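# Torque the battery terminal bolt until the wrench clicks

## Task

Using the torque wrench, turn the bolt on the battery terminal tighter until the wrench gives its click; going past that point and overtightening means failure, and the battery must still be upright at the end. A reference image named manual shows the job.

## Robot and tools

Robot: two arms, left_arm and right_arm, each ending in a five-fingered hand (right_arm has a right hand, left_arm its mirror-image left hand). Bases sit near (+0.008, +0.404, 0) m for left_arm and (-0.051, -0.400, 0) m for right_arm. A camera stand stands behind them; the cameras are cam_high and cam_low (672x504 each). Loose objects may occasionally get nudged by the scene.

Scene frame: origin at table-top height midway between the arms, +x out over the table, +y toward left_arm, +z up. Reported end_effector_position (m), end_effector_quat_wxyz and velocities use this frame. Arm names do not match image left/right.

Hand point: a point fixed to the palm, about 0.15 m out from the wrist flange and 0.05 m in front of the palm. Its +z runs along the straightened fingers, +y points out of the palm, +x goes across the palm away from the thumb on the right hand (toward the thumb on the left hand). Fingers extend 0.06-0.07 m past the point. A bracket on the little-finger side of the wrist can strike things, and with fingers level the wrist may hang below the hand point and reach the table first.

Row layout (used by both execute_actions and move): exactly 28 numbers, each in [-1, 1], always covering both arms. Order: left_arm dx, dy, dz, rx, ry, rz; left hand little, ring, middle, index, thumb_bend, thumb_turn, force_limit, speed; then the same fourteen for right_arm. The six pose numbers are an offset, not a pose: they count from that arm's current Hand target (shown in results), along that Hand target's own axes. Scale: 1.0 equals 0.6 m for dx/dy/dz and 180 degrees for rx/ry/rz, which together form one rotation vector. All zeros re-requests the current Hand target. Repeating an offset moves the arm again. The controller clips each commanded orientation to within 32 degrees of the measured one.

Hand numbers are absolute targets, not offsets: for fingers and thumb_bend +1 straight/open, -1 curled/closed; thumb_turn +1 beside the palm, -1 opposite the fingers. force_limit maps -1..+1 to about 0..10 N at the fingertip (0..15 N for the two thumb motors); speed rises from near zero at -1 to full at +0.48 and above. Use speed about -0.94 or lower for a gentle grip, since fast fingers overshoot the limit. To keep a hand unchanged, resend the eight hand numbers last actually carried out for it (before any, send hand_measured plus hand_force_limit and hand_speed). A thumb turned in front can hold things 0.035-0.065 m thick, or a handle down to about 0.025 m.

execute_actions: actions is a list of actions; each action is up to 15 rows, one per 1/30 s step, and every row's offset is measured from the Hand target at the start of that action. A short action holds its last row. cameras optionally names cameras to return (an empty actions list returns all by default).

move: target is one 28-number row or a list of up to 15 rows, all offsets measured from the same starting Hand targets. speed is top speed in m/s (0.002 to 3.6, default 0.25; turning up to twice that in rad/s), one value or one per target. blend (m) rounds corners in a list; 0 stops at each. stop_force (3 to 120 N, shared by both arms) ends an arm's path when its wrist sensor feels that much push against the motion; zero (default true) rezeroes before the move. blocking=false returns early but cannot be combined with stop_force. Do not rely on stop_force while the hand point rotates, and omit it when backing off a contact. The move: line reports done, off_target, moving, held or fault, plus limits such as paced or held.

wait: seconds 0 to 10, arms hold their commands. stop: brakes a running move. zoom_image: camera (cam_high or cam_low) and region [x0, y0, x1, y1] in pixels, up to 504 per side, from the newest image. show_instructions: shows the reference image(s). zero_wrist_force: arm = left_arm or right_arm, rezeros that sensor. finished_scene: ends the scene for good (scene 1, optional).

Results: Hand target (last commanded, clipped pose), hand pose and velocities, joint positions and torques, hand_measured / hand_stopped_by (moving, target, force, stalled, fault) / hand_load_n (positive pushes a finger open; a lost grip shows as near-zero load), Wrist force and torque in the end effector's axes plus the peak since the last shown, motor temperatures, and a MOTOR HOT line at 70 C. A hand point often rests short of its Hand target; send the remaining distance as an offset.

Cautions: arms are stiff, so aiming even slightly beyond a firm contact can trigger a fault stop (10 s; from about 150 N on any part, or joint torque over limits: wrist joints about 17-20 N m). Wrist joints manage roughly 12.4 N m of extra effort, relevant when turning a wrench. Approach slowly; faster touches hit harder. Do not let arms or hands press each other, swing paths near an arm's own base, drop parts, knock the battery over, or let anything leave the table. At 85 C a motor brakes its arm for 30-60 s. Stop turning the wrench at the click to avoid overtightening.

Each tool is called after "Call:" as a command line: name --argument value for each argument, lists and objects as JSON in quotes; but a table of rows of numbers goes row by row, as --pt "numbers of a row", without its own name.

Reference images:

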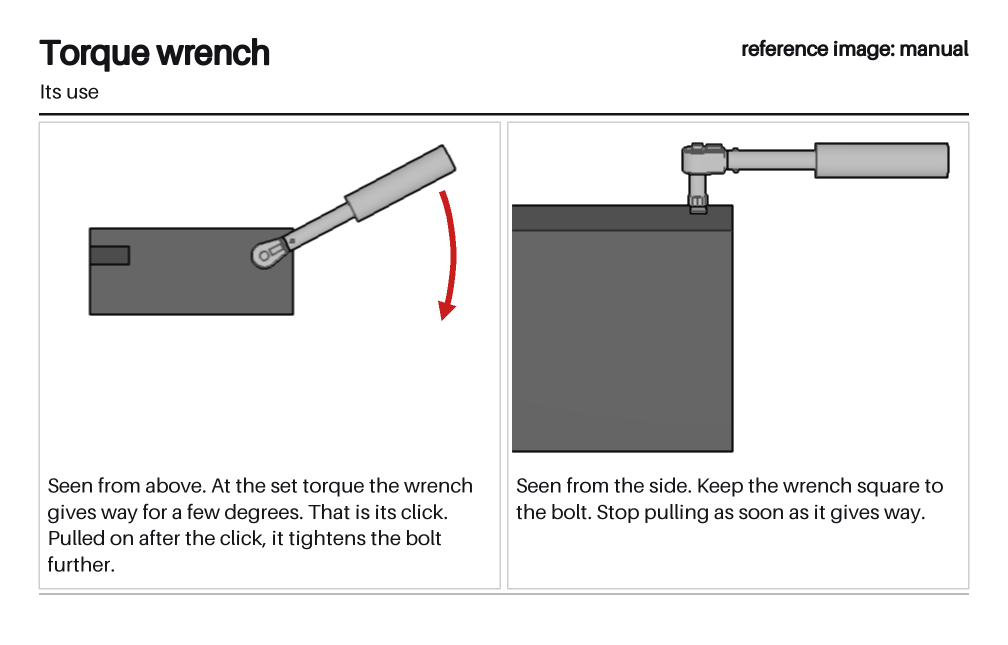

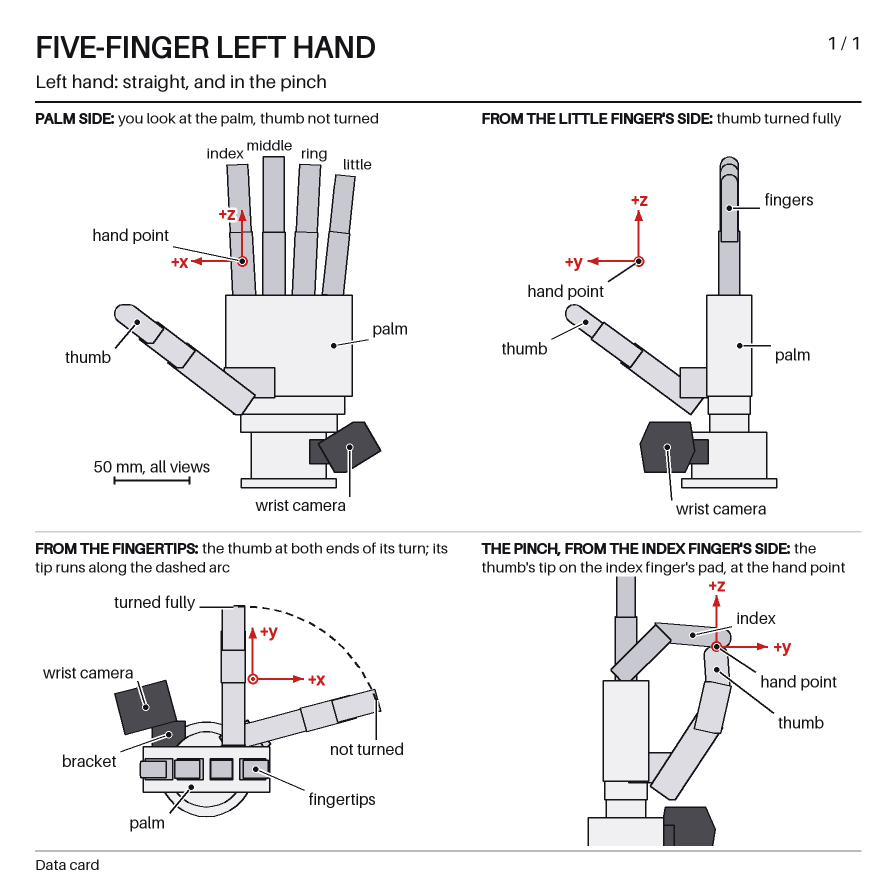

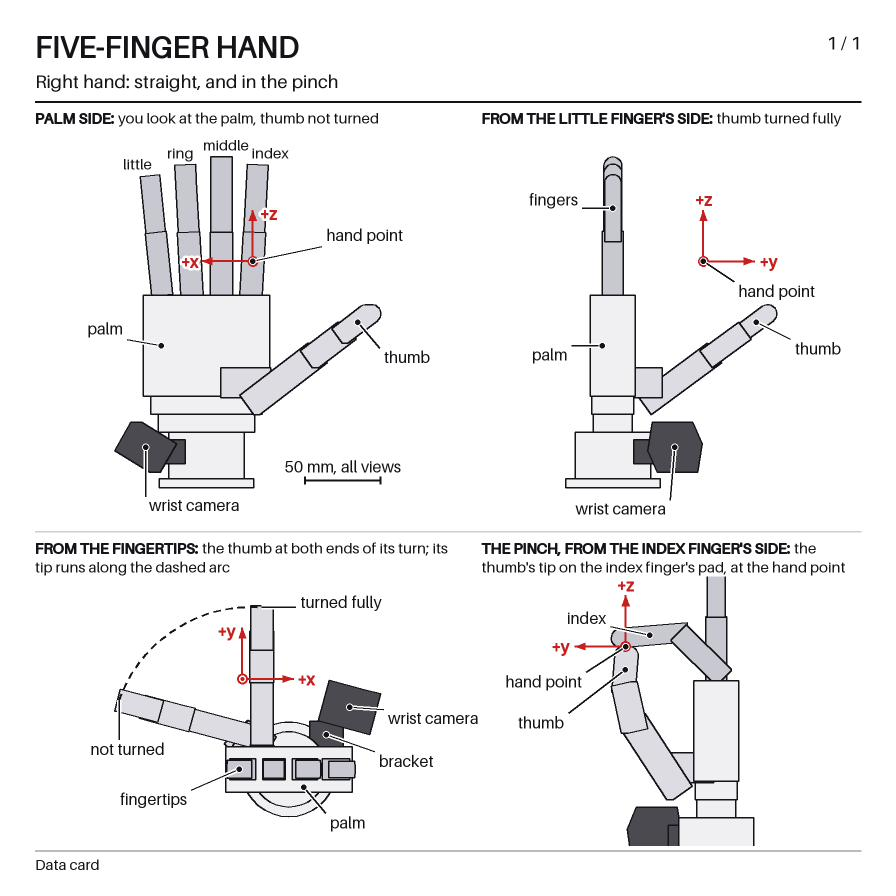

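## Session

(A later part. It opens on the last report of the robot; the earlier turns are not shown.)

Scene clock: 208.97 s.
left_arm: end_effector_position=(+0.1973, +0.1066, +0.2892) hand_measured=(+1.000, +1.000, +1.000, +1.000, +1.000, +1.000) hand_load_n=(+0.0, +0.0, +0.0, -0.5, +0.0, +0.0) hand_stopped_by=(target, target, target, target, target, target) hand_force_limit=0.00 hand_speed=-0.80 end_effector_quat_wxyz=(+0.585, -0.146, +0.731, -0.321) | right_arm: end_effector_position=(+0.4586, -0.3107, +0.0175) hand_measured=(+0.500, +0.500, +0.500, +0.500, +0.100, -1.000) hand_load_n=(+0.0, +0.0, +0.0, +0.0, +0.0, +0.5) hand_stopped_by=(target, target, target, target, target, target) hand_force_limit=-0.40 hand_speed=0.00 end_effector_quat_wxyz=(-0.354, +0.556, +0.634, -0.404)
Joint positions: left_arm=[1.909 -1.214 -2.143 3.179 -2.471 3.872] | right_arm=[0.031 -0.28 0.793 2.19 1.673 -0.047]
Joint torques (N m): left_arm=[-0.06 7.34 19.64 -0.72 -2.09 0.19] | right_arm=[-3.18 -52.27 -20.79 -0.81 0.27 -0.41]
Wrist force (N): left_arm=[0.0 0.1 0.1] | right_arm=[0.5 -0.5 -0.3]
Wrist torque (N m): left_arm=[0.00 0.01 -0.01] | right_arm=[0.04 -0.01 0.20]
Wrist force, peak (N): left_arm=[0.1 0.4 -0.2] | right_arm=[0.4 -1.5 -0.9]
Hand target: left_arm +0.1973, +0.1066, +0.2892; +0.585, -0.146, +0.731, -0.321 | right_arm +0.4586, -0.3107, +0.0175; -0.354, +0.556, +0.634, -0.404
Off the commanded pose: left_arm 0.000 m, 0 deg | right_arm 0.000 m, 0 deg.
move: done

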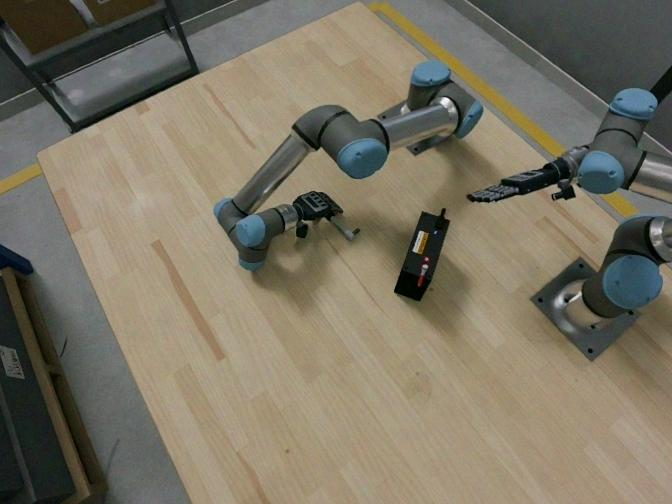

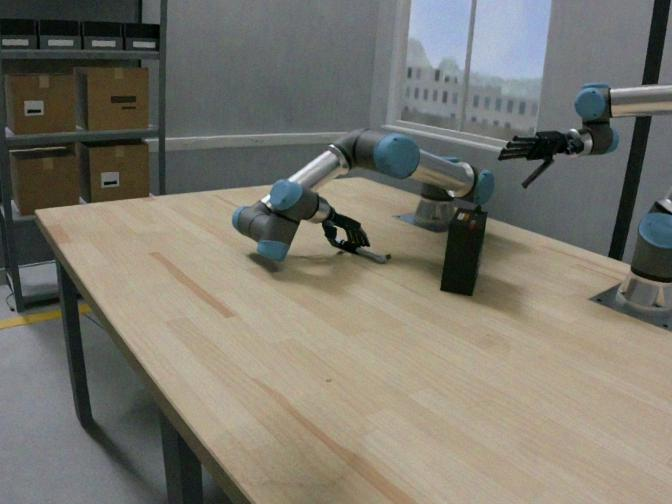

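Call:
move --target '[0,0,0,0,0,0,1,1,1,1,1,1,0,-0.8,0,0,0,0,0,0,0.5,0.5,-0.2,-0.2,0.1,-1,-0.4,-0.9]'

Call:
move --target '[0,0,0,0,0,0,1,1,1,1,1,1,0,-0.8,0,0,0,0,0,0,-0.3,-0.3,-0.2,-0.2,0.1,-1,-0.8,-0.9]'

Call:
move --target '[0,0,0,0,0,0,1,1,1,1,1,1,0,-0.8,0,0,0,0,0,0,-0.35,-0.4,-0.4,-0.4,0.1,-1,0.4,-0.92]' --cameras '["all"]'

Call:
zoom_image --camera "cam_low" --region '[310, 180, 400, 270]'

Call:
zoom_image --camera "cam_high" --region '[290, 170, 370, 250]'

Scene clock: 211.00 s.
left_arm: end_effector_position=(+0.1973, +0.1066, +0.2892) hand_measured=(+1.000, +1.000, +1.000, +1.000, +1.000, +1.000) hand_load_n=(+0.0, +0.0, -0.5, +0.0, +0.0, +0.0) hand_stopped_by=(target, target, target, target, target, target) hand_force_limit=0.00 hand_speed=-0.80 end_effector_quat_wxyz=(+0.585, -0.146, +0.731, -0.321) | right_arm: end_effector_position=(+0.4586, -0.3107, +0.0175) hand_measured=(+0.500, +0.500, +0.334, +0.130, +0.100, -1.000) hand_load_n=(+0.0, +0.0, +6.0, +4.5, +2.0, -1.0) hand_stopped_by=(target, target, force, force, target, target) hand_force_limit=-0.40 hand_speed=-0.90 end_effector_quat_wxyz=(-0.354, +0.556, +0.634, -0.404)
Joint positions: left_arm=[1.909 -1.214 -2.143 3.179 -2.471 3.872] | right_arm=[0.031 -0.28 0.793 2.19 1.673 -0.047]
Joint torques (N m): left_arm=[-0.06 6.88 18.7 -0.79 -2.05 0.13] | right_arm=[-3.08 -53.14 -19.16 0.27 -0.66 0.95]
Wrist force (N): left_arm=[-0.1 0.0 -0.3] | right_arm=[-0.1 -7.6 0.6]
Wrist torque (N m): left_arm=[0.00 0.01 0.00] | right_arm=[0.10 -0.04 0.04]
Wrist force, peak (N): left_arm=[0.4 0.2 -0.4] | right_arm=[-0.3 -7.8 0.6]
Hand target: left_arm +0.1973, +0.1066, +0.2892; +0.585, -0.146, +0.731, -0.321 | right_arm +0.4586, -0.3107, +0.0175; -0.354, +0.556, +0.634, -0.404
Off the commanded pose: left_arm 0.000 m, 0 deg | right_arm 0.000 m, 0 deg.
move: done

Scene clock: 212.40 s.
left_arm: end_effector_position=(+0.1973, +0.1066, +0.2892) hand_measured=(+1.000, +1.000, +1.000, +1.000, +1.000, +1.000) hand_load_n=(+0.0, +0.0, +0.0, +0.0, +0.0, +0.0) hand_stopped_by=(target, target, target, target, target, target) hand_force_limit=0.00 hand_speed=-0.80 end_effector_quat_wxyz=(+0.585, -0.146, +0.731, -0.321) | right_arm: end_effector_position=(+0.4586, -0.3107, +0.0175) hand_measured=(+0.184, +0.194, +0.334, +0.130, +0.100, -1.000) hand_load_n=(+2.0, +0.0, +6.0, +4.0, +2.5, -0.5) hand_stopped_by=(force, force, force, force, target, target) hand_force_limit=-0.80 hand_speed=-0.90 end_effector_quat_wxyz=(-0.354, +0.556, +0.634, -0.404)
Joint positions: left_arm=[1.909 -1.214 -2.143 3.179 -2.471 3.872] | right_arm=[0.031 -0.28 0.793 2.19 1.673 -0.047]
Joint torques (N m): left_arm=[-0.72 7.24 19.83 -0.9 -1.99 0.21] | right_arm=[-3.65 -53.09 -19.07 1.22 -0.55 1.13]
Wrist force (N): left_arm=[0.1 0.2 -0.2] | right_arm=[0.8 -8.0 1.6]
Wrist torque (N m): left_arm=[0.03 -0.03 0.00] | right_arm=[0.07 -0.06 -0.01]
Wrist force, peak (N): left_arm=[0.0 0.6 0.0] | right_arm=[0.6 -8.5 1.8]
Hand target: left_arm +0.1973, +0.1066, +0.2892; +0.585, -0.146, +0.731, -0.321 | right_arm +0.4586, -0.3107, +0.0175; -0.354, +0.556, +0.634, -0.404
Off the commanded pose: left_arm 0.000 m, 0 deg | right_arm 0.000 m, 0 deg.
move: done

Scene clock: 212.93 s.
left_arm: end_effector_position=(+0.1973, +0.1066, +0.2892) hand_measured=(+1.000, +1.000, +1.000, +1.000, +1.000, +1.000) hand_load_n=(+0.0, +0.0, +0.0, +0.0, +0.0, +0.0) hand_stopped_by=(target, target, target, target, target, target) hand_force_limit=0.00 hand_speed=-0.80 end_effector_quat_wxyz=(+0.585, -0.146, +0.731, -0.321) | right_arm: end_effector_position=(+0.4586, -0.3107, +0.0175) hand_measured=(+0.128, +0.144, +0.330, +0.116, +0.102, -1.000) hand_load_n=(+6.5, +6.5, +4.5, +8.0, +8.5, +6.0) hand_stopped_by=(force, force, force, force, target, target) hand_force_limit=0.40 hand_speed=-0.92 end_effector_quat_wxyz=(-0.354, +0.556, +0.634, -0.404)
Joint positions: left_arm=[1.909 -1.214 -2.143 3.179 -2.471 3.872] | right_arm=[0.031 -0.28 0.793 2.19 1.673 -0.047]
Joint torques (N m): left_arm=[-0.88 6.81 18.86 -0.87 -2.06 0.11] | right_arm=[-1.55 -53.96 -17.97 1.61 -0.72 0.95]
Wrist force (N): left_arm=[-0.1 -0.1 -0.1] | right_arm=[0.8 -13.5 1.6]
Wrist torque (N m): left_arm=[-0.02 0.02 0.00] | right_arm=[-0.01 -0.08 -0.33]
Wrist force, peak (N): left_arm=[-0.2 0.3 0.1] | right_arm=[1.1 -13.7 1.7]
Hand target: left_arm +0.1973, +0.1066, +0.2892; +0.585, -0.146, +0.731, -0.321 | right_arm +0.4586, -0.3107, +0.0175; -0.354, +0.556, +0.634, -0.404
Off the commanded pose: left_arm 0.000 m, 0 deg | right_arm 0.000 m, 0 deg.
move: done

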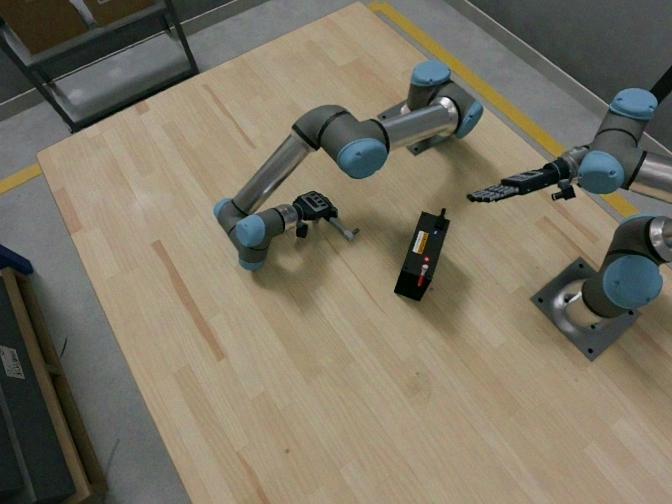

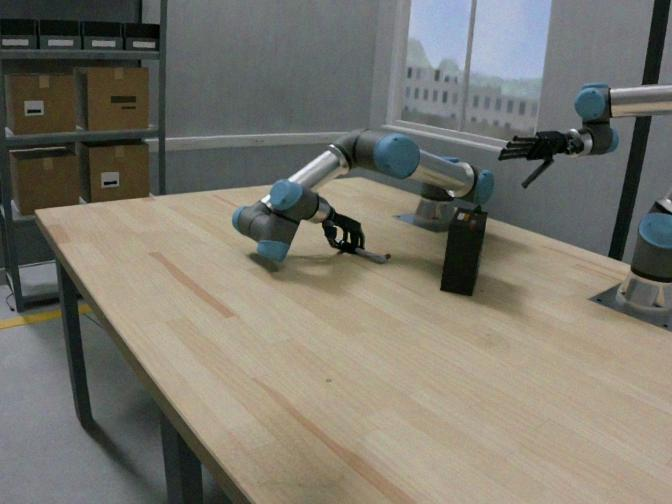

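Scaled by 5.600 from the camera's 672x504 image, which has a finer 960x720 frame.

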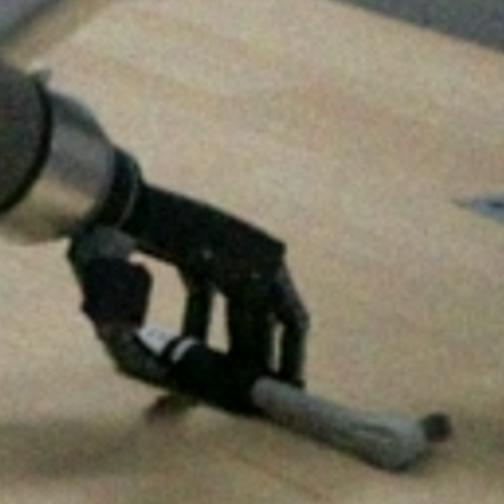

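Scaled by 6.300 from the camera's 672x504 image, which has a finer 960x720 frame.

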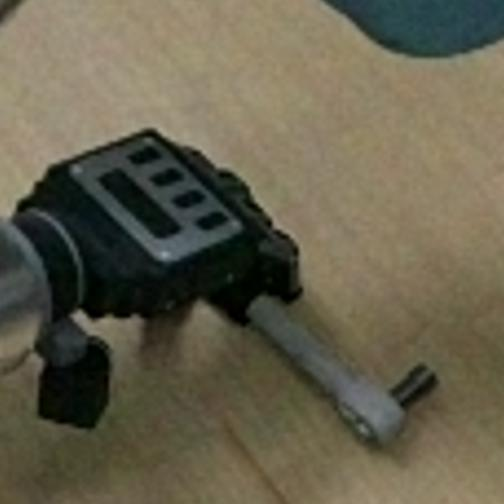

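Call:
move --target '[0,0,0,0,0,0,1,1,1,1,1,1,0,-0.8,0,-0.0302,-0.0141,0,0,0,-0.35,-0.4,-0.4,-0.4,0.1,-1,0.4,-0.92]' --speed 0.04 --cameras '["all"]'

Call:
zoom_image --camera "cam_low" --region '[310, 180, 400, 270]'

Call:
zoom_image --camera "cam_high" --region '[290, 170, 370, 250]'

Scene clock: 214.20 s.
left_arm: end_effector_position=(+0.1973, +0.1066, +0.2892) hand_measured=(+1.000, +1.000, +1.000, +1.000, +1.000, +1.000) hand_load_n=(+0.0, +0.0, +0.0, +0.0, +0.0, +0.0) hand_stopped_by=(target, target, target, target, target, target) hand_force_limit=0.00 hand_speed=-0.80 end_effector_quat_wxyz=(+0.585, -0.146, +0.731, -0.321) | right_arm: end_effector_position=(+0.4586, -0.3107, +0.0374) hand_measured=(+0.128, +0.144, +0.328, +0.116, +0.102, -1.000) hand_load_n=(+3.5, +3.0, +0.0, +8.0, +10.0, +6.0) hand_stopped_by=(force, force, force, force, target, target) hand_force_limit=0.40 hand_speed=-0.92 end_effector_quat_wxyz=(-0.354, +0.556, +0.634, -0.404)
Joint positions: left_arm=[1.909 -1.214 -2.143 3.179 -2.471 3.872] | right_arm=[0.031 -0.312 0.804 2.21 1.673 -0.047]
Joint torques (N m): left_arm=[-0.2 6.93 19.93 -0.82 -1.95 0.04] | right_arm=[2.01 -68.61 -8.83 5.93 -0.68 0.93]
Wrist force (N): left_arm=[-0.1 0.2 0.1] | right_arm=[-0.1 0.9 -0.2]
Wrist torque (N m): left_arm=[0.01 0.03 -0.02] | right_arm=[-0.01 0.03 0.32]
Wrist force, peak (N): left_arm=[0.5 0.2 0.2] | right_arm=[0.7 -13.7 1.3]
Hand target: left_arm +0.1973, +0.1066, +0.2892; +0.585, -0.146, +0.731, -0.321 | right_arm +0.4586, -0.3107, +0.0375; -0.354, +0.556, +0.634, -0.404
Off the commanded pose: left_arm 0.000 m, 0 deg | right_arm 0.000 m, 0 deg.
move: done

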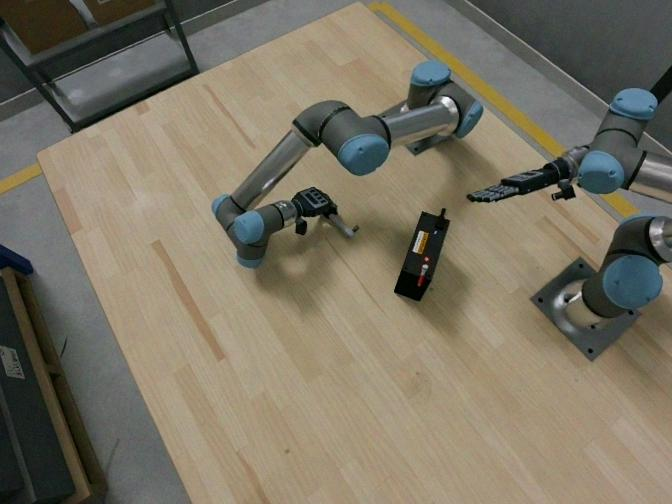

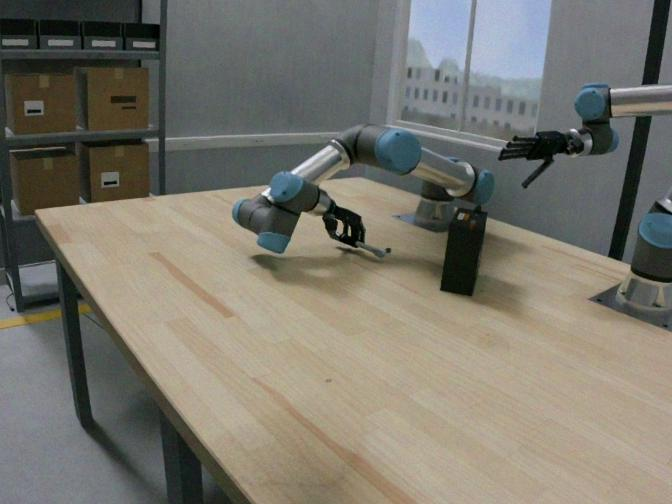

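Scaled by 5.600 from the camera's 672x504 image, which has a finer 960x720 frame.

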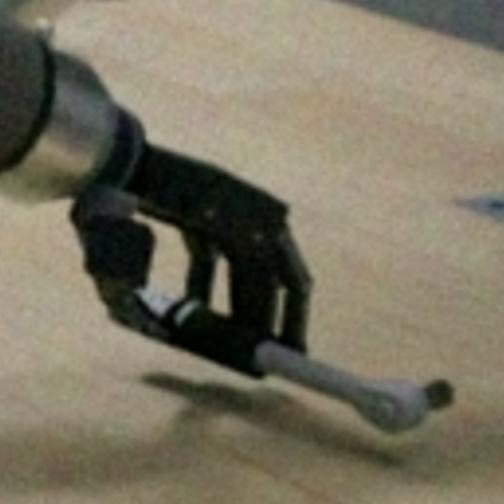

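Scaled by 6.300 from the camera's 672x504 image, which has a finer 960x720 frame.

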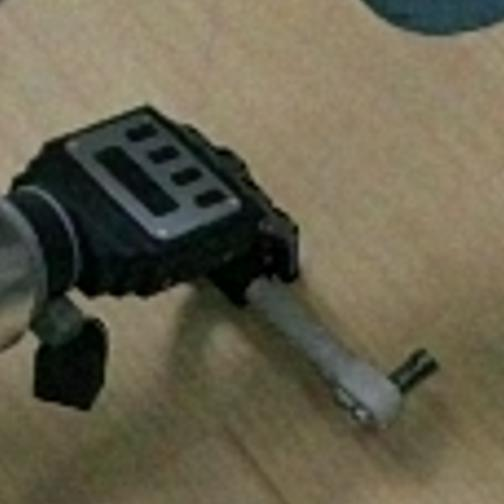

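Call:
move --target '[0,0,0,0,0,0,1,1,1,1,1,1,0,-0.8,0,0,0,0,0,0,-0.35,-0.4,-0.45,-0.4,0.1,-1,0.2,-0.9]'

Call:
move --pt "0 0 0 0 0 0 1 1 1 1 1 1 0 -0.8 0 -0.09 -0.042 0 0 0 -0.35 -0.4 -0.45 -0.4 0.1 -1 0.2 -0.9" --pt "0 0 0 0 0 0 1 1 1 1 1 1 0 -0.8 0 -0.27 -0.126 -0.5 0 0 -0.35 -0.4 -0.45 -0.4 0.1 -1 0.2 -0.9" --speed '[0.1,0.2]' --blend '[0.01,0]' --cameras '["all"]'

Call:
zoom_image --camera "cam_low" --region '[310, 120, 430, 240]'

Call:
zoom_image --camera "cam_high" --region '[280, 120, 390, 230]'

Scene clock: 215.80 s.
left_arm: end_effector_position=(+0.1973, +0.1066, +0.2892) hand_measured=(+1.000, +1.000, +1.000, +1.000, +1.000, +1.000) hand_load_n=(+0.5, +0.0, +0.0, +0.0, +0.0, +0.0) hand_stopped_by=(target, target, target, target, target, target) hand_force_limit=0.00 hand_speed=-0.80 end_effector_quat_wxyz=(+0.585, -0.146, +0.731, -0.321) | right_arm: end_effector_position=(+0.4586, -0.3107, +0.0375) hand_measured=(+0.126, +0.144, +0.118, +0.116, +0.102, -1.000) hand_load_n=(+0.0, +1.5, +10.0, +5.5, +11.5, +4.5) hand_stopped_by=(force, force, force, force, target, target) hand_force_limit=0.20 hand_speed=-0.90 end_effector_quat_wxyz=(-0.354, +0.556, +0.634, -0.404)
Joint positions: left_arm=[1.909 -1.214 -2.143 3.179 -2.471 3.872] | right_arm=[0.031 -0.312 0.804 2.21 1.673 -0.047]
Joint torques (N m): left_arm=[-0.54 6.59 19.74 -0.78 -1.96 0.07] | right_arm=[6.85 -68.03 -9.03 5.84 -0.38 0.44]
Wrist force (N): left_arm=[0.1 0.1 0.2] | right_arm=[-0.1 1.1 -0.2]
Wrist torque (N m): left_arm=[0.00 -0.01 0.00] | right_arm=[0.03 0.03 0.31]
Wrist force, peak (N): left_arm=[0.0 0.3 0.5] | right_arm=[-0.1 1.4 -0.2]
Hand target: left_arm +0.1973, +0.1066, +0.2892; +0.585, -0.146, +0.731, -0.321 | right_arm +0.4586, -0.3107, +0.0375; -0.354, +0.556, +0.634, -0.404
Off the commanded pose: left_arm 0.000 m, 0 deg | right_arm 0.000 m, 0 deg.
move: done

Scene clock: 220.87 s.
left_arm: end_effector_position=(+0.1973, +0.1066, +0.2892) hand_measured=(+1.000, +1.000, +1.000, +1.000, +1.000, +1.000) hand_load_n=(+0.0, +0.0, -0.5, +0.0, +0.0, +0.0) hand_stopped_by=(target, target, target, target, target, target) hand_force_limit=0.00 hand_speed=-0.80 end_effector_quat_wxyz=(+0.585, -0.146, +0.731, -0.321) | right_arm: end_effector_position=(+0.4586, -0.3106, +0.2163) hand_measured=(+0.126, +0.144, +0.118, +0.116, +0.102, -1.000) hand_load_n=(+1.0, +3.5, +10.5, +4.5, +11.0, +3.5) hand_stopped_by=(force, force, force, force, target, target) hand_force_limit=0.20 hand_speed=-0.90 end_effector_quat_wxyz=(+0.143, +0.644, +0.734, +0.163)
Joint positions: left_arm=[1.909 -1.214 -2.143 3.179 -2.471 3.872] | right_arm=[-0.087 -1.443 1.768 0.819 1.475 -0.21]
Joint torques (N m): left_arm=[-0.58 7.82 19.74 -0.98 -2.13 0.24] | right_arm=[-7.59 -32.92 -11.39 -1.39 -1.82 -2.15]
Wrist force (N): left_arm=[-0.1 -0.2 0.3] | right_arm=[0.1 -1.4 2.2]
Wrist torque (N m): left_arm=[-0.06 0.02 0.00] | right_arm=[-0.02 -0.21 -0.01]
Wrist force, peak (N): left_arm=[-0.2 0.4 -0.3] | right_arm=[0.1 -1.9 2.3]
Hand target: left_arm +0.1973, +0.1066, +0.2892; +0.585, -0.146, +0.731, -0.321 | right_arm +0.4586, -0.3106, +0.2163; +0.143, +0.644, +0.734, +0.163
Off the commanded pose: left_arm 0.000 m, 0 deg | right_arm 0.000 m, 0 deg.
move: done

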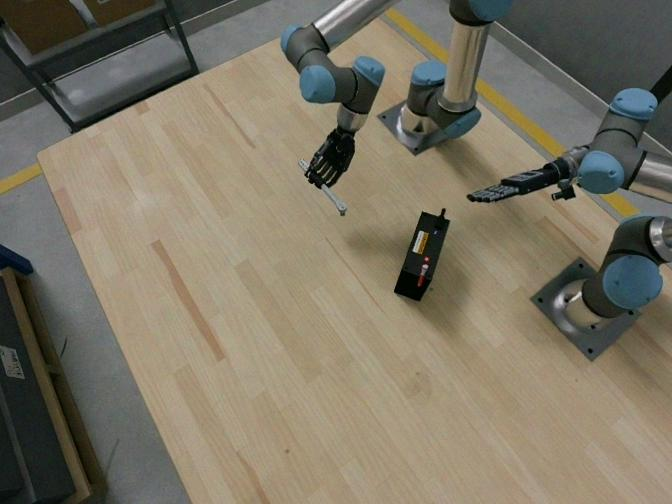

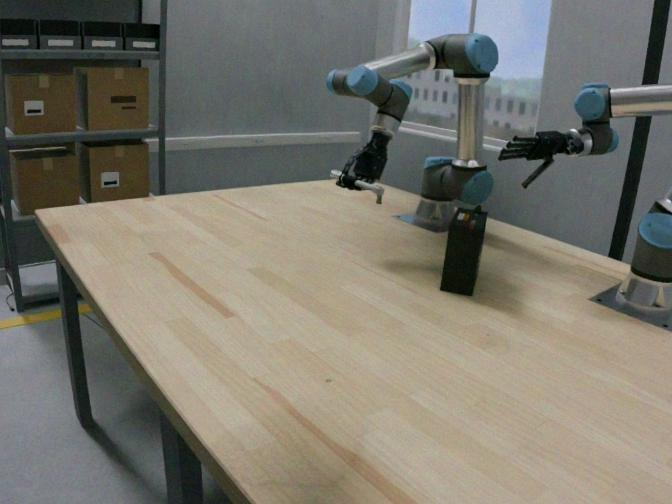

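Scaled by 4.200 from the camera's 672x504 image, which has a finer 960x720 frame.

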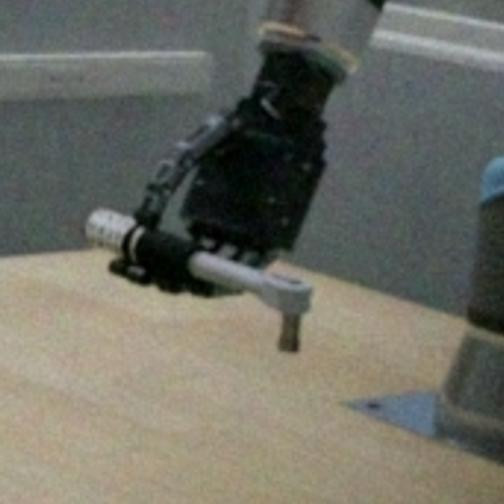

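Scaled by 4.582 from the camera's 672x504 image, which has a finer 960x720 frame.

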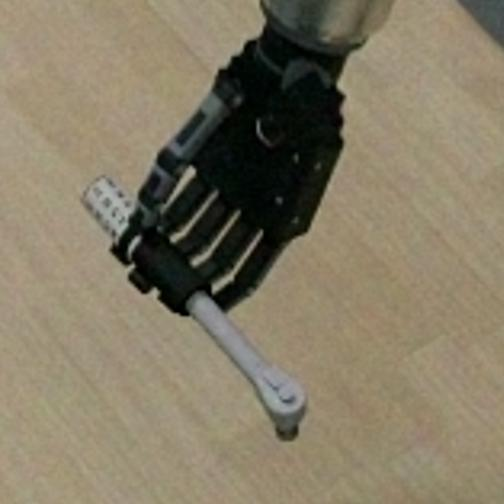

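Call:
move --pt "0 0 0 0 0 0 1 1 1 1 1 1 0 -0.8 0 0.0282 -0.0605 0 0 0 -0.35 -0.4 -0.45 -0.4 0.1 -1 0.2 -0.9" --pt "0 0 0 0 0 0 1 1 1 1 1 1 0 -0.8 0.4563 0.1004 -0.0532 0 0.0833 -0.1784 -0.35 -0.4 -0.45 -0.4 0.1 -1 0.2 -0.9" --pt "0 0 0 0 0 0 1 1 1 1 1 1 0 -0.8 0.4563 0.0792 -0.0078 0 0.0833 -0.1784 -0.35 -0.4 -0.45 -0.4 0.1 -1 0.2 -0.9" --speed '[0.15,0.15,0.06]' --blend '[0.02,0.01,0]' --cameras '["all"]'

Call:
zoom_image --camera "cam_high" --region '[370, 200, 450, 280]'

Call:
zoom_image --camera "cam_low" --region '[420, 160, 500, 240]'

Scene clock: 226.13 s.
left_arm: end_effector_position=(+0.1973, +0.1066, +0.2892) hand_measured=(+1.000, +1.000, +1.000, +1.000, +1.000, +1.000) hand_load_n=(+0.0, +0.0, +0.0, +0.0, +0.0, +0.0) hand_stopped_by=(target, target, target, target, target, target) hand_force_limit=0.00 hand_speed=-0.80 end_effector_quat_wxyz=(+0.585, -0.146, +0.731, -0.321) | right_arm: end_effector_position=(+0.4637, -0.0338, +0.2405) hand_measured=(+0.126, +0.144, +0.118, +0.116, +0.102, -1.000) hand_load_n=(+1.5, +3.5, +11.0, +4.5, +11.0, +3.5) hand_stopped_by=(force, force, force, force, target, target) hand_force_limit=0.20 hand_speed=-0.90 end_effector_quat_wxyz=(+0.087, +0.390, +0.895, +0.198)
Joint positions: left_arm=[1.909 -1.214 -2.143 3.179 -2.471 3.872] | right_arm=[0.364 -1.194 1.39 0.968 1.407 -0.365]
Joint torques (N m): left_arm=[-0.47 7.51 19.74 -0.71 -2.26 0.19] | right_arm=[9.74 -30.38 -11.41 -1.49 -1.82 -1.66]
Wrist force (N): left_arm=[-0.3 0.2 -0.1] | right_arm=[-0.2 -1.8 1.6]
Wrist torque (N m): left_arm=[0.04 0.04 -0.02] | right_arm=[-0.07 -0.15 -0.04]
Wrist force, peak (N): left_arm=[-0.3 0.5 0.3] | right_arm=[-0.2 -2.0 3.3]
Hand target: left_arm +0.1973, +0.1066, +0.2892; +0.585, -0.146, +0.731, -0.321 | right_arm +0.4637, -0.0338, +0.2404; +0.087, +0.390, +0.895, +0.198
Off the commanded pose: left_arm 0.000 m, 0 deg | right_arm 0.000 m, 0 deg.
move: done

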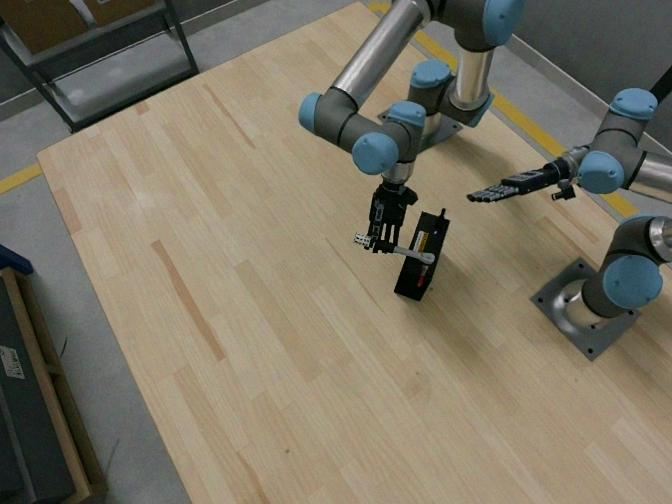

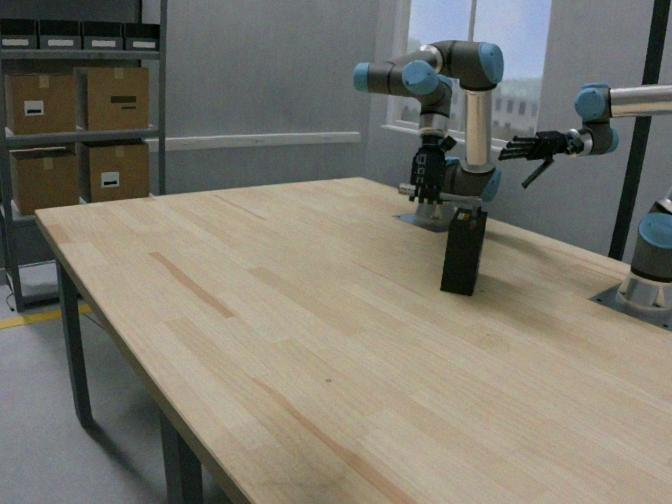

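Scaled by 6.300 from the camera's 672x504 image, which has a finer 960x720 frame.

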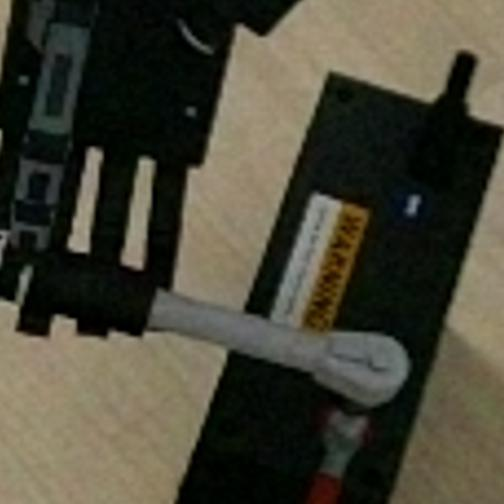

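Scaled by 6.300 from the camera's 672x504 image, which has a finer 960x720 frame.

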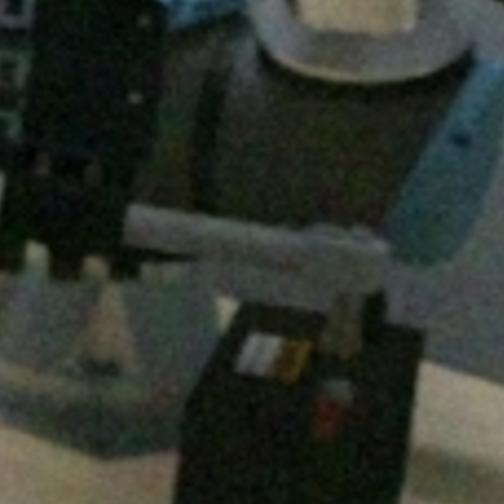

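Call:
zoom_image --camera "cam_high" --region '[405, 240, 445, 280]'

Call:
zoom_image --camera "cam_low" --region '[455, 190, 495, 230]'

Scaled by 12.600 from the camera's 672x504 image, which has a finer 960x720 frame.

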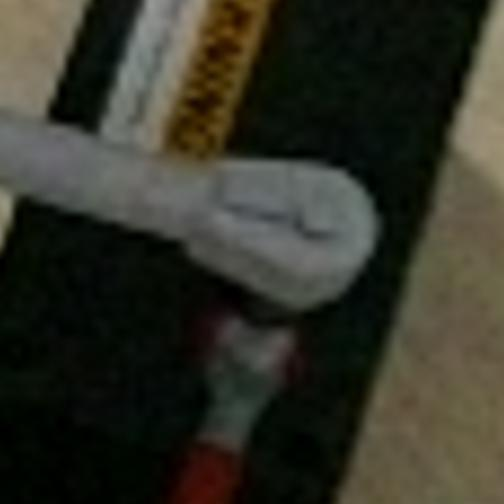

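Scaled by 12.600 from the camera's 672x504 image, which has a finer 960x720 frame.

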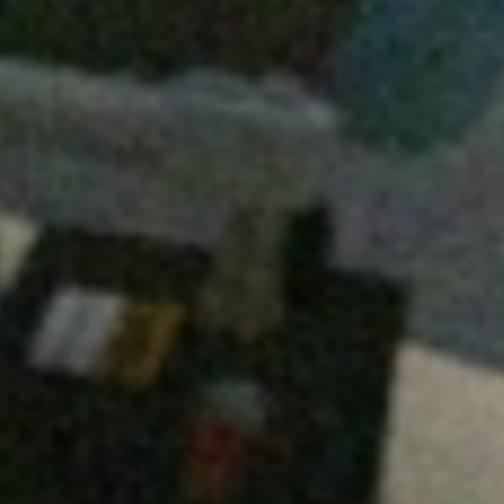

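Call:
move --target '[0,0,0,0,0,0,1,1,1,1,1,1,0,-0.8,-0.0005,-0.007,0.0052,-0.045,0.0101,0.0047,-0.35,-0.4,-0.45,-0.4,0.1,-1,0.2,-0.9]' --speed 0.05 --cameras '["all"]'

Call:
zoom_image --camera "cam_high" --region '[405, 240, 445, 280]'

Call:
zoom_image --camera "cam_low" --region '[455, 190, 495, 230]'

Scene clock: 230.80 s.
left_arm: end_effector_position=(+0.1973, +0.1066, +0.2892) hand_measured=(+1.000, +1.000, +1.000, +1.000, +1.000, +1.000) hand_load_n=(+0.0, +0.0, +0.0, +0.0, +0.0, +0.0) hand_stopped_by=(target, target, target, target, target, target) hand_force_limit=0.00 hand_speed=-0.80 end_effector_quat_wxyz=(+0.585, -0.146, +0.731, -0.321) | right_arm: end_effector_position=(+0.4621, -0.0357, +0.2358) hand_measured=(+0.126, +0.144, +0.118, +0.116, +0.102, -1.000) hand_load_n=(+1.5, +3.5, +11.0, +4.5, +11.0, +3.0) hand_stopped_by=(force, force, force, force, target, target) hand_force_limit=0.20 hand_speed=-0.90 end_effector_quat_wxyz=(+0.098, +0.386, +0.877, +0.268)
Joint positions: left_arm=[1.909 -1.214 -2.143 3.179 -2.471 3.872] | right_arm=[0.322 -1.264 1.534 0.78 1.308 -0.362]
Joint torques (N m): left_arm=[-0.79 7.21 19.11 -0.89 -2.16 0.09] | right_arm=[-5.58 -41.44 -11.17 -1.72 -2.29 1.33]
Wrist force (N): left_arm=[0.1 0.1 0.3] | right_arm=[0.0 -2.0 1.5]
Wrist torque (N m): left_arm=[-0.02 -0.01 0.00] | right_arm=[-0.03 -0.17 -0.05]
Wrist force, peak (N): left_arm=[-0.1 0.6 -0.1] | right_arm=[-0.5 -2.1 1.8]
Hand target: left_arm +0.1973, +0.1066, +0.2892; +0.585, -0.146, +0.731, -0.321 | right_arm +0.4621, -0.0357, +0.2358; +0.098, +0.386, +0.877, +0.268
Off the commanded pose: left_arm 0.000 m, 0 deg | right_arm 0.000 m, 0 deg.
move: done

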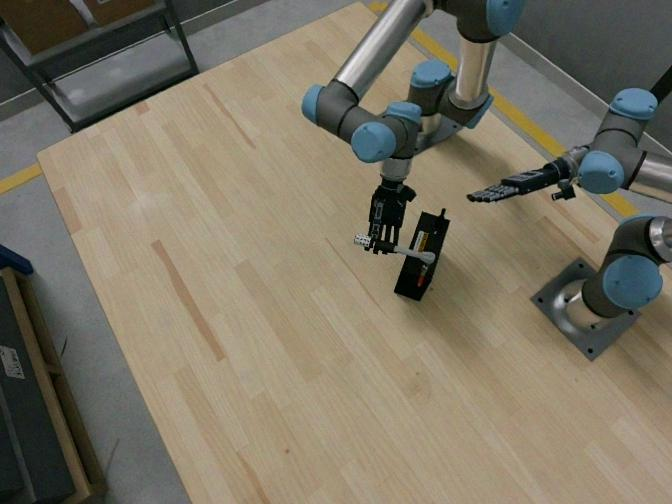

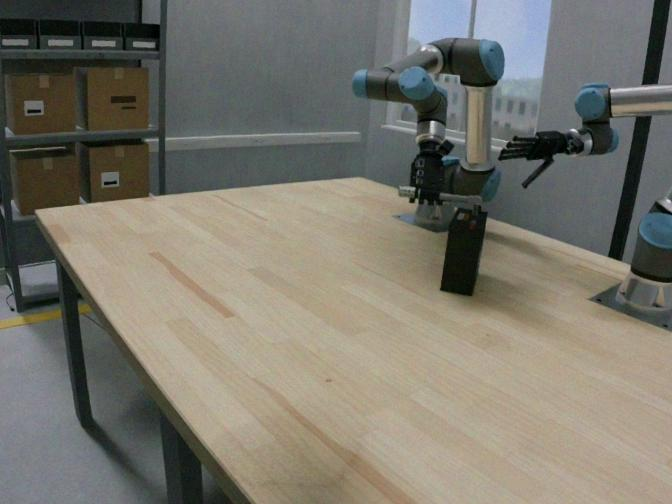

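Scaled by 12.600 from the camera's 672x504 image, which has a finer 960x720 frame.

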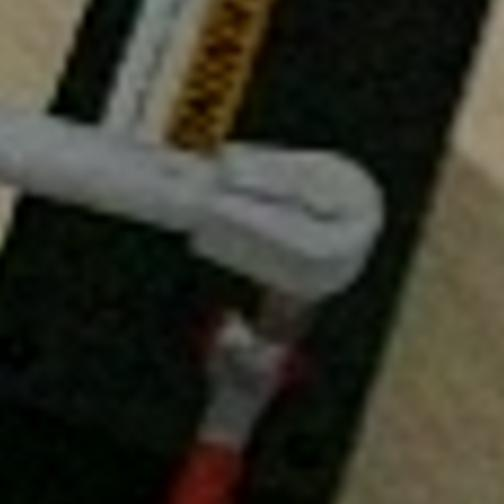

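Scaled by 12.600 from the camera's 672x504 image, which has a finer 960x720 frame.

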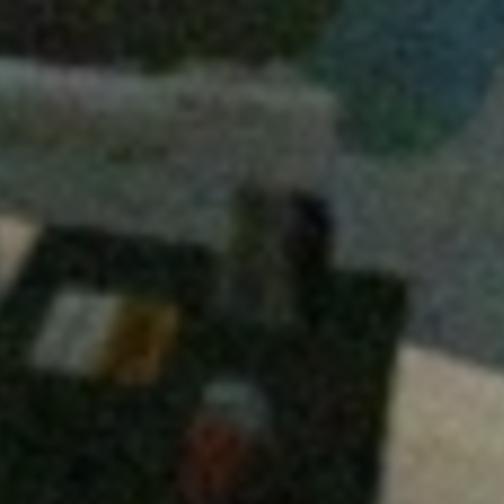

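Call:
move --target '[0,0,0,0,0,0,1,1,1,1,1,1,0,-0.8,-0.0042,-0.0008,0.0072,0,0,0,-0.35,-0.4,-0.45,-0.4,0.1,-1,0.2,-0.9]' --speed 0.04 --cameras '["all"]'

Call:
zoom_image --camera "cam_high" --region '[405, 240, 445, 280]'

Call:
zoom_image --camera "cam_low" --region '[455, 190, 495, 230]'

Scene clock: 232.87 s.
left_arm: end_effector_position=(+0.1973, +0.1066, +0.2892) hand_measured=(+1.000, +1.000, +1.000, +1.000, +1.000, +1.000) hand_load_n=(-0.5, +0.0, +0.0, +0.0, +0.0, +0.0) hand_stopped_by=(target, target, target, target, target, target) hand_force_limit=0.00 hand_speed=-0.80 end_effector_quat_wxyz=(+0.585, -0.146, +0.731, -0.321) | right_arm: end_effector_position=(+0.4650, -0.0361, +0.2319) hand_measured=(+0.126, +0.144, +0.118, +0.116, +0.102, -1.000) hand_load_n=(+1.0, +3.0, +11.0, +4.5, +11.0, +3.5) hand_stopped_by=(force, force, force, force, target, target) hand_force_limit=0.20 hand_speed=-0.90 end_effector_quat_wxyz=(+0.098, +0.386, +0.877, +0.268)
Joint positions: left_arm=[1.909 -1.214 -2.143 3.179 -2.471 3.872] | right_arm=[0.319 -1.256 1.534 0.772 1.306 -0.365]
Joint torques (N m): left_arm=[-0.95 7.13 19.8 -0.88 -2.12 0.24] | right_arm=[-6.68 -27.9 -23.01 -1.78 -2.11 -1.64]
Wrist force (N): left_arm=[-0.2 0.2 -0.2] | right_arm=[0.1 -2.1 1.6]
Wrist torque (N m): left_arm=[0.04 0.01 -0.02] | right_arm=[-0.06 -0.20 -0.05]
Wrist force, peak (N): left_arm=[-0.1 0.5 -0.1] | right_arm=[-0.2 -2.2 1.9]
Hand target: left_arm +0.1973, +0.1066, +0.2892; +0.585, -0.146, +0.731, -0.321 | right_arm +0.4651, -0.0361, +0.2319; +0.098, +0.386, +0.877, +0.268
Off the commanded pose: left_arm 0.000 m, 0 deg | right_arm 0.000 m, 0 deg.
move: done

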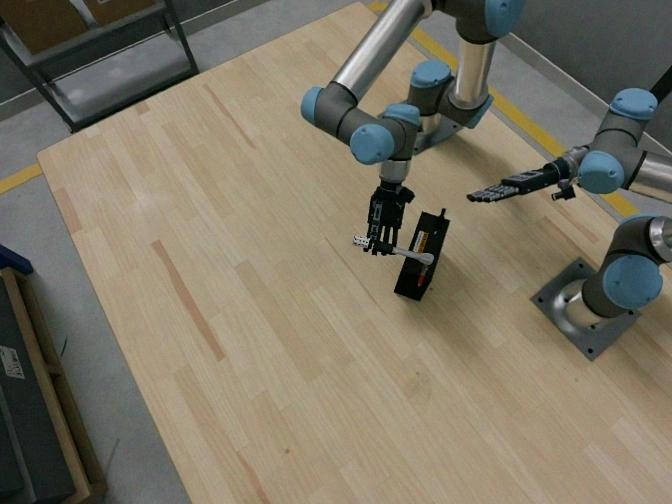

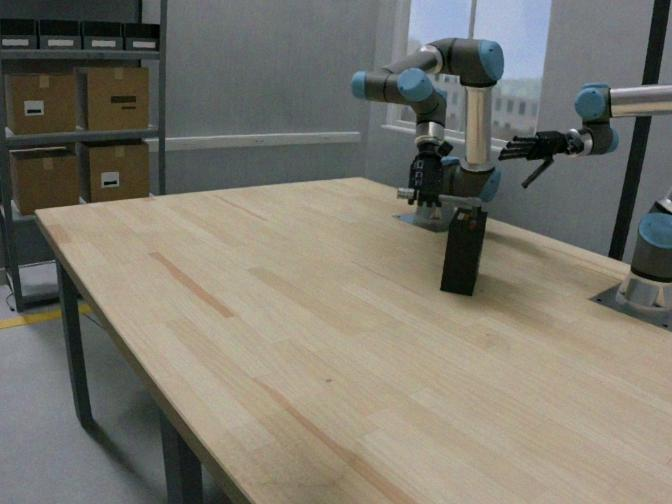

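Scaled by 12.600 from the camera's 672x504 image, which has a finer 960x720 frame.

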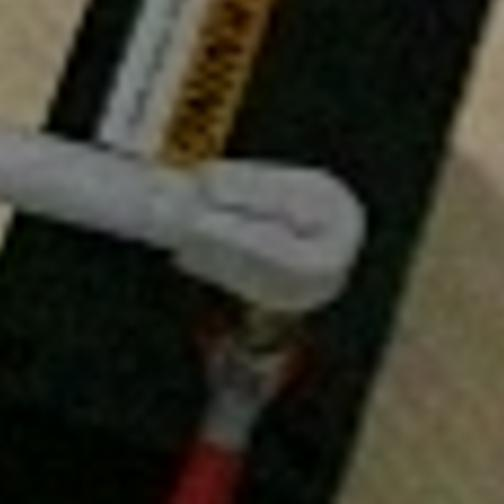

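Scaled by 12.600 from the camera's 672x504 image, which has a finer 960x720 frame.

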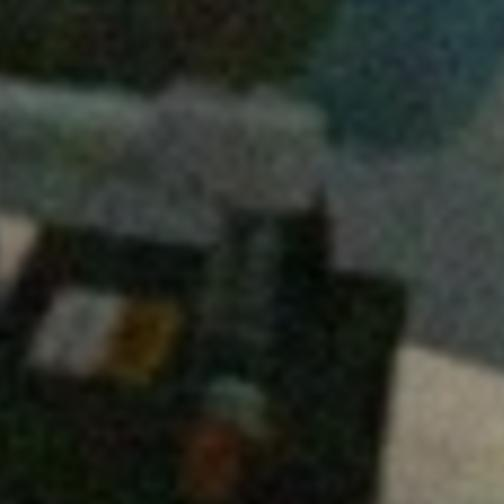

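Call:
move --pt "0 0 0 0 0 0 1 1 1 1 1 1 0 -0.8 -0.0014 0.0011 0.0011 0 0 0 -0.35 -0.4 -0.45 -0.4 0.1 -1 0.2 -0.9" --pt "0 0 0 0 0 0 1 1 1 1 1 1 0 -0.8 -0.0024 -0.0147 0.0253 0 0 0 -0.35 -0.4 -0.45 -0.4 0.1 -1 0.2 -0.9" --speed '[0.02,0.012]' --stop_force 3 --cameras '["all"]'

Call:
zoom_image --camera "cam_high" --region '[405, 240, 445, 280]'

Call:
zoom_image --camera "cam_low" --region '[455, 190, 495, 230]'

Scene clock: 235.63 s.
left_arm: end_effector_position=(+0.1973, +0.1066, +0.2892) hand_measured=(+1.000, +1.000, +1.000, +1.000, +1.000, +1.000) hand_load_n=(+0.0, +0.0, +0.0, +0.0, +0.0, +0.0) hand_stopped_by=(target, target, target, target, target, target) hand_force_limit=0.00 hand_speed=-0.80 end_effector_quat_wxyz=(+0.585, -0.146, +0.731, -0.321) | right_arm: end_effector_position=(+0.4664, -0.0361, +0.2187) hand_measured=(+0.126, +0.144, +0.118, +0.116, +0.102, -1.000) hand_load_n=(+0.0, +0.0, +8.0, +8.0, +11.0, +6.5) hand_stopped_by=(force, force, force, force, target, target) hand_force_limit=0.20 hand_speed=-0.90 end_effector_quat_wxyz=(+0.098, +0.386, +0.877, +0.268)
Joint positions: left_arm=[1.909 -1.214 -2.143 3.179 -2.471 3.872] | right_arm=[0.318 -1.245 1.553 0.742 1.306 -0.366]
Joint torques (N m): left_arm=[-0.39 7.34 18.87 -0.77 -2.32 0.24] | right_arm=[-5.09 -40.94 -23.87 4.05 -1.37 -2.1]
Wrist force (N): left_arm=[-0.3 0.3 0.1] | right_arm=[0.2 -0.2 -0.2]
Wrist torque (N m): left_arm=[0.04 0.04 -0.03] | right_arm=[-0.03 0.18 0.17]
Wrist force, peak (N): left_arm=[-0.5 0.2 0.3] | right_arm=[0.1 -2.2 1.6]
Hand target: left_arm +0.1973, +0.1066, +0.2892; +0.585, -0.146, +0.731, -0.321 | right_arm +0.4664, -0.0361, +0.2187; +0.098, +0.386, +0.877, +0.268 (not the last commanded pose)
Off the commanded pose: left_arm 0.000 m, 0 deg | right_arm 0.004 m, 0 deg.
move: contact (right_arm); path passed 1 of 2 targets

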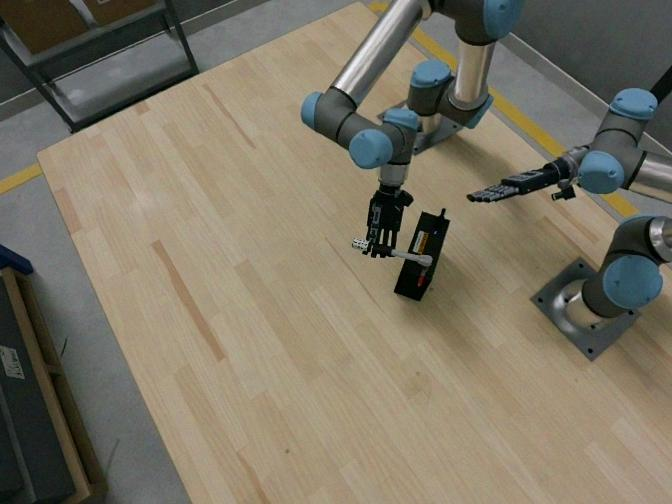

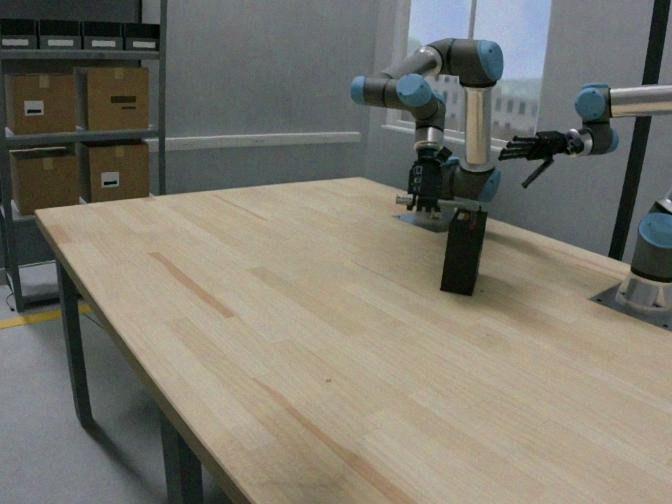

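Scaled by 12.600 from the camera's 672x504 image, which has a finer 960x720 frame.

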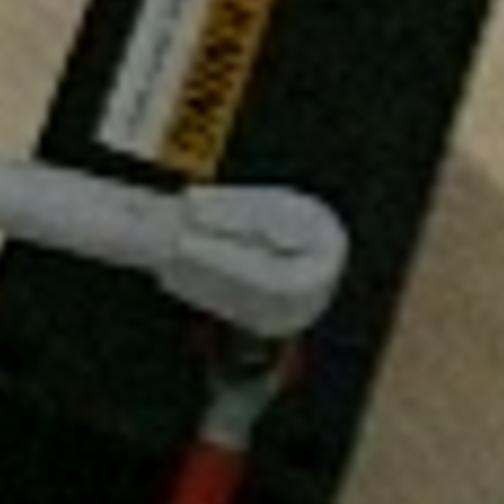

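Scaled by 12.600 from the camera's 672x504 image, which has a finer 960x720 frame.

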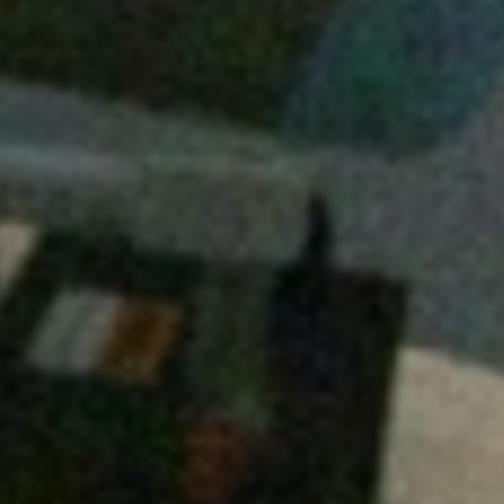

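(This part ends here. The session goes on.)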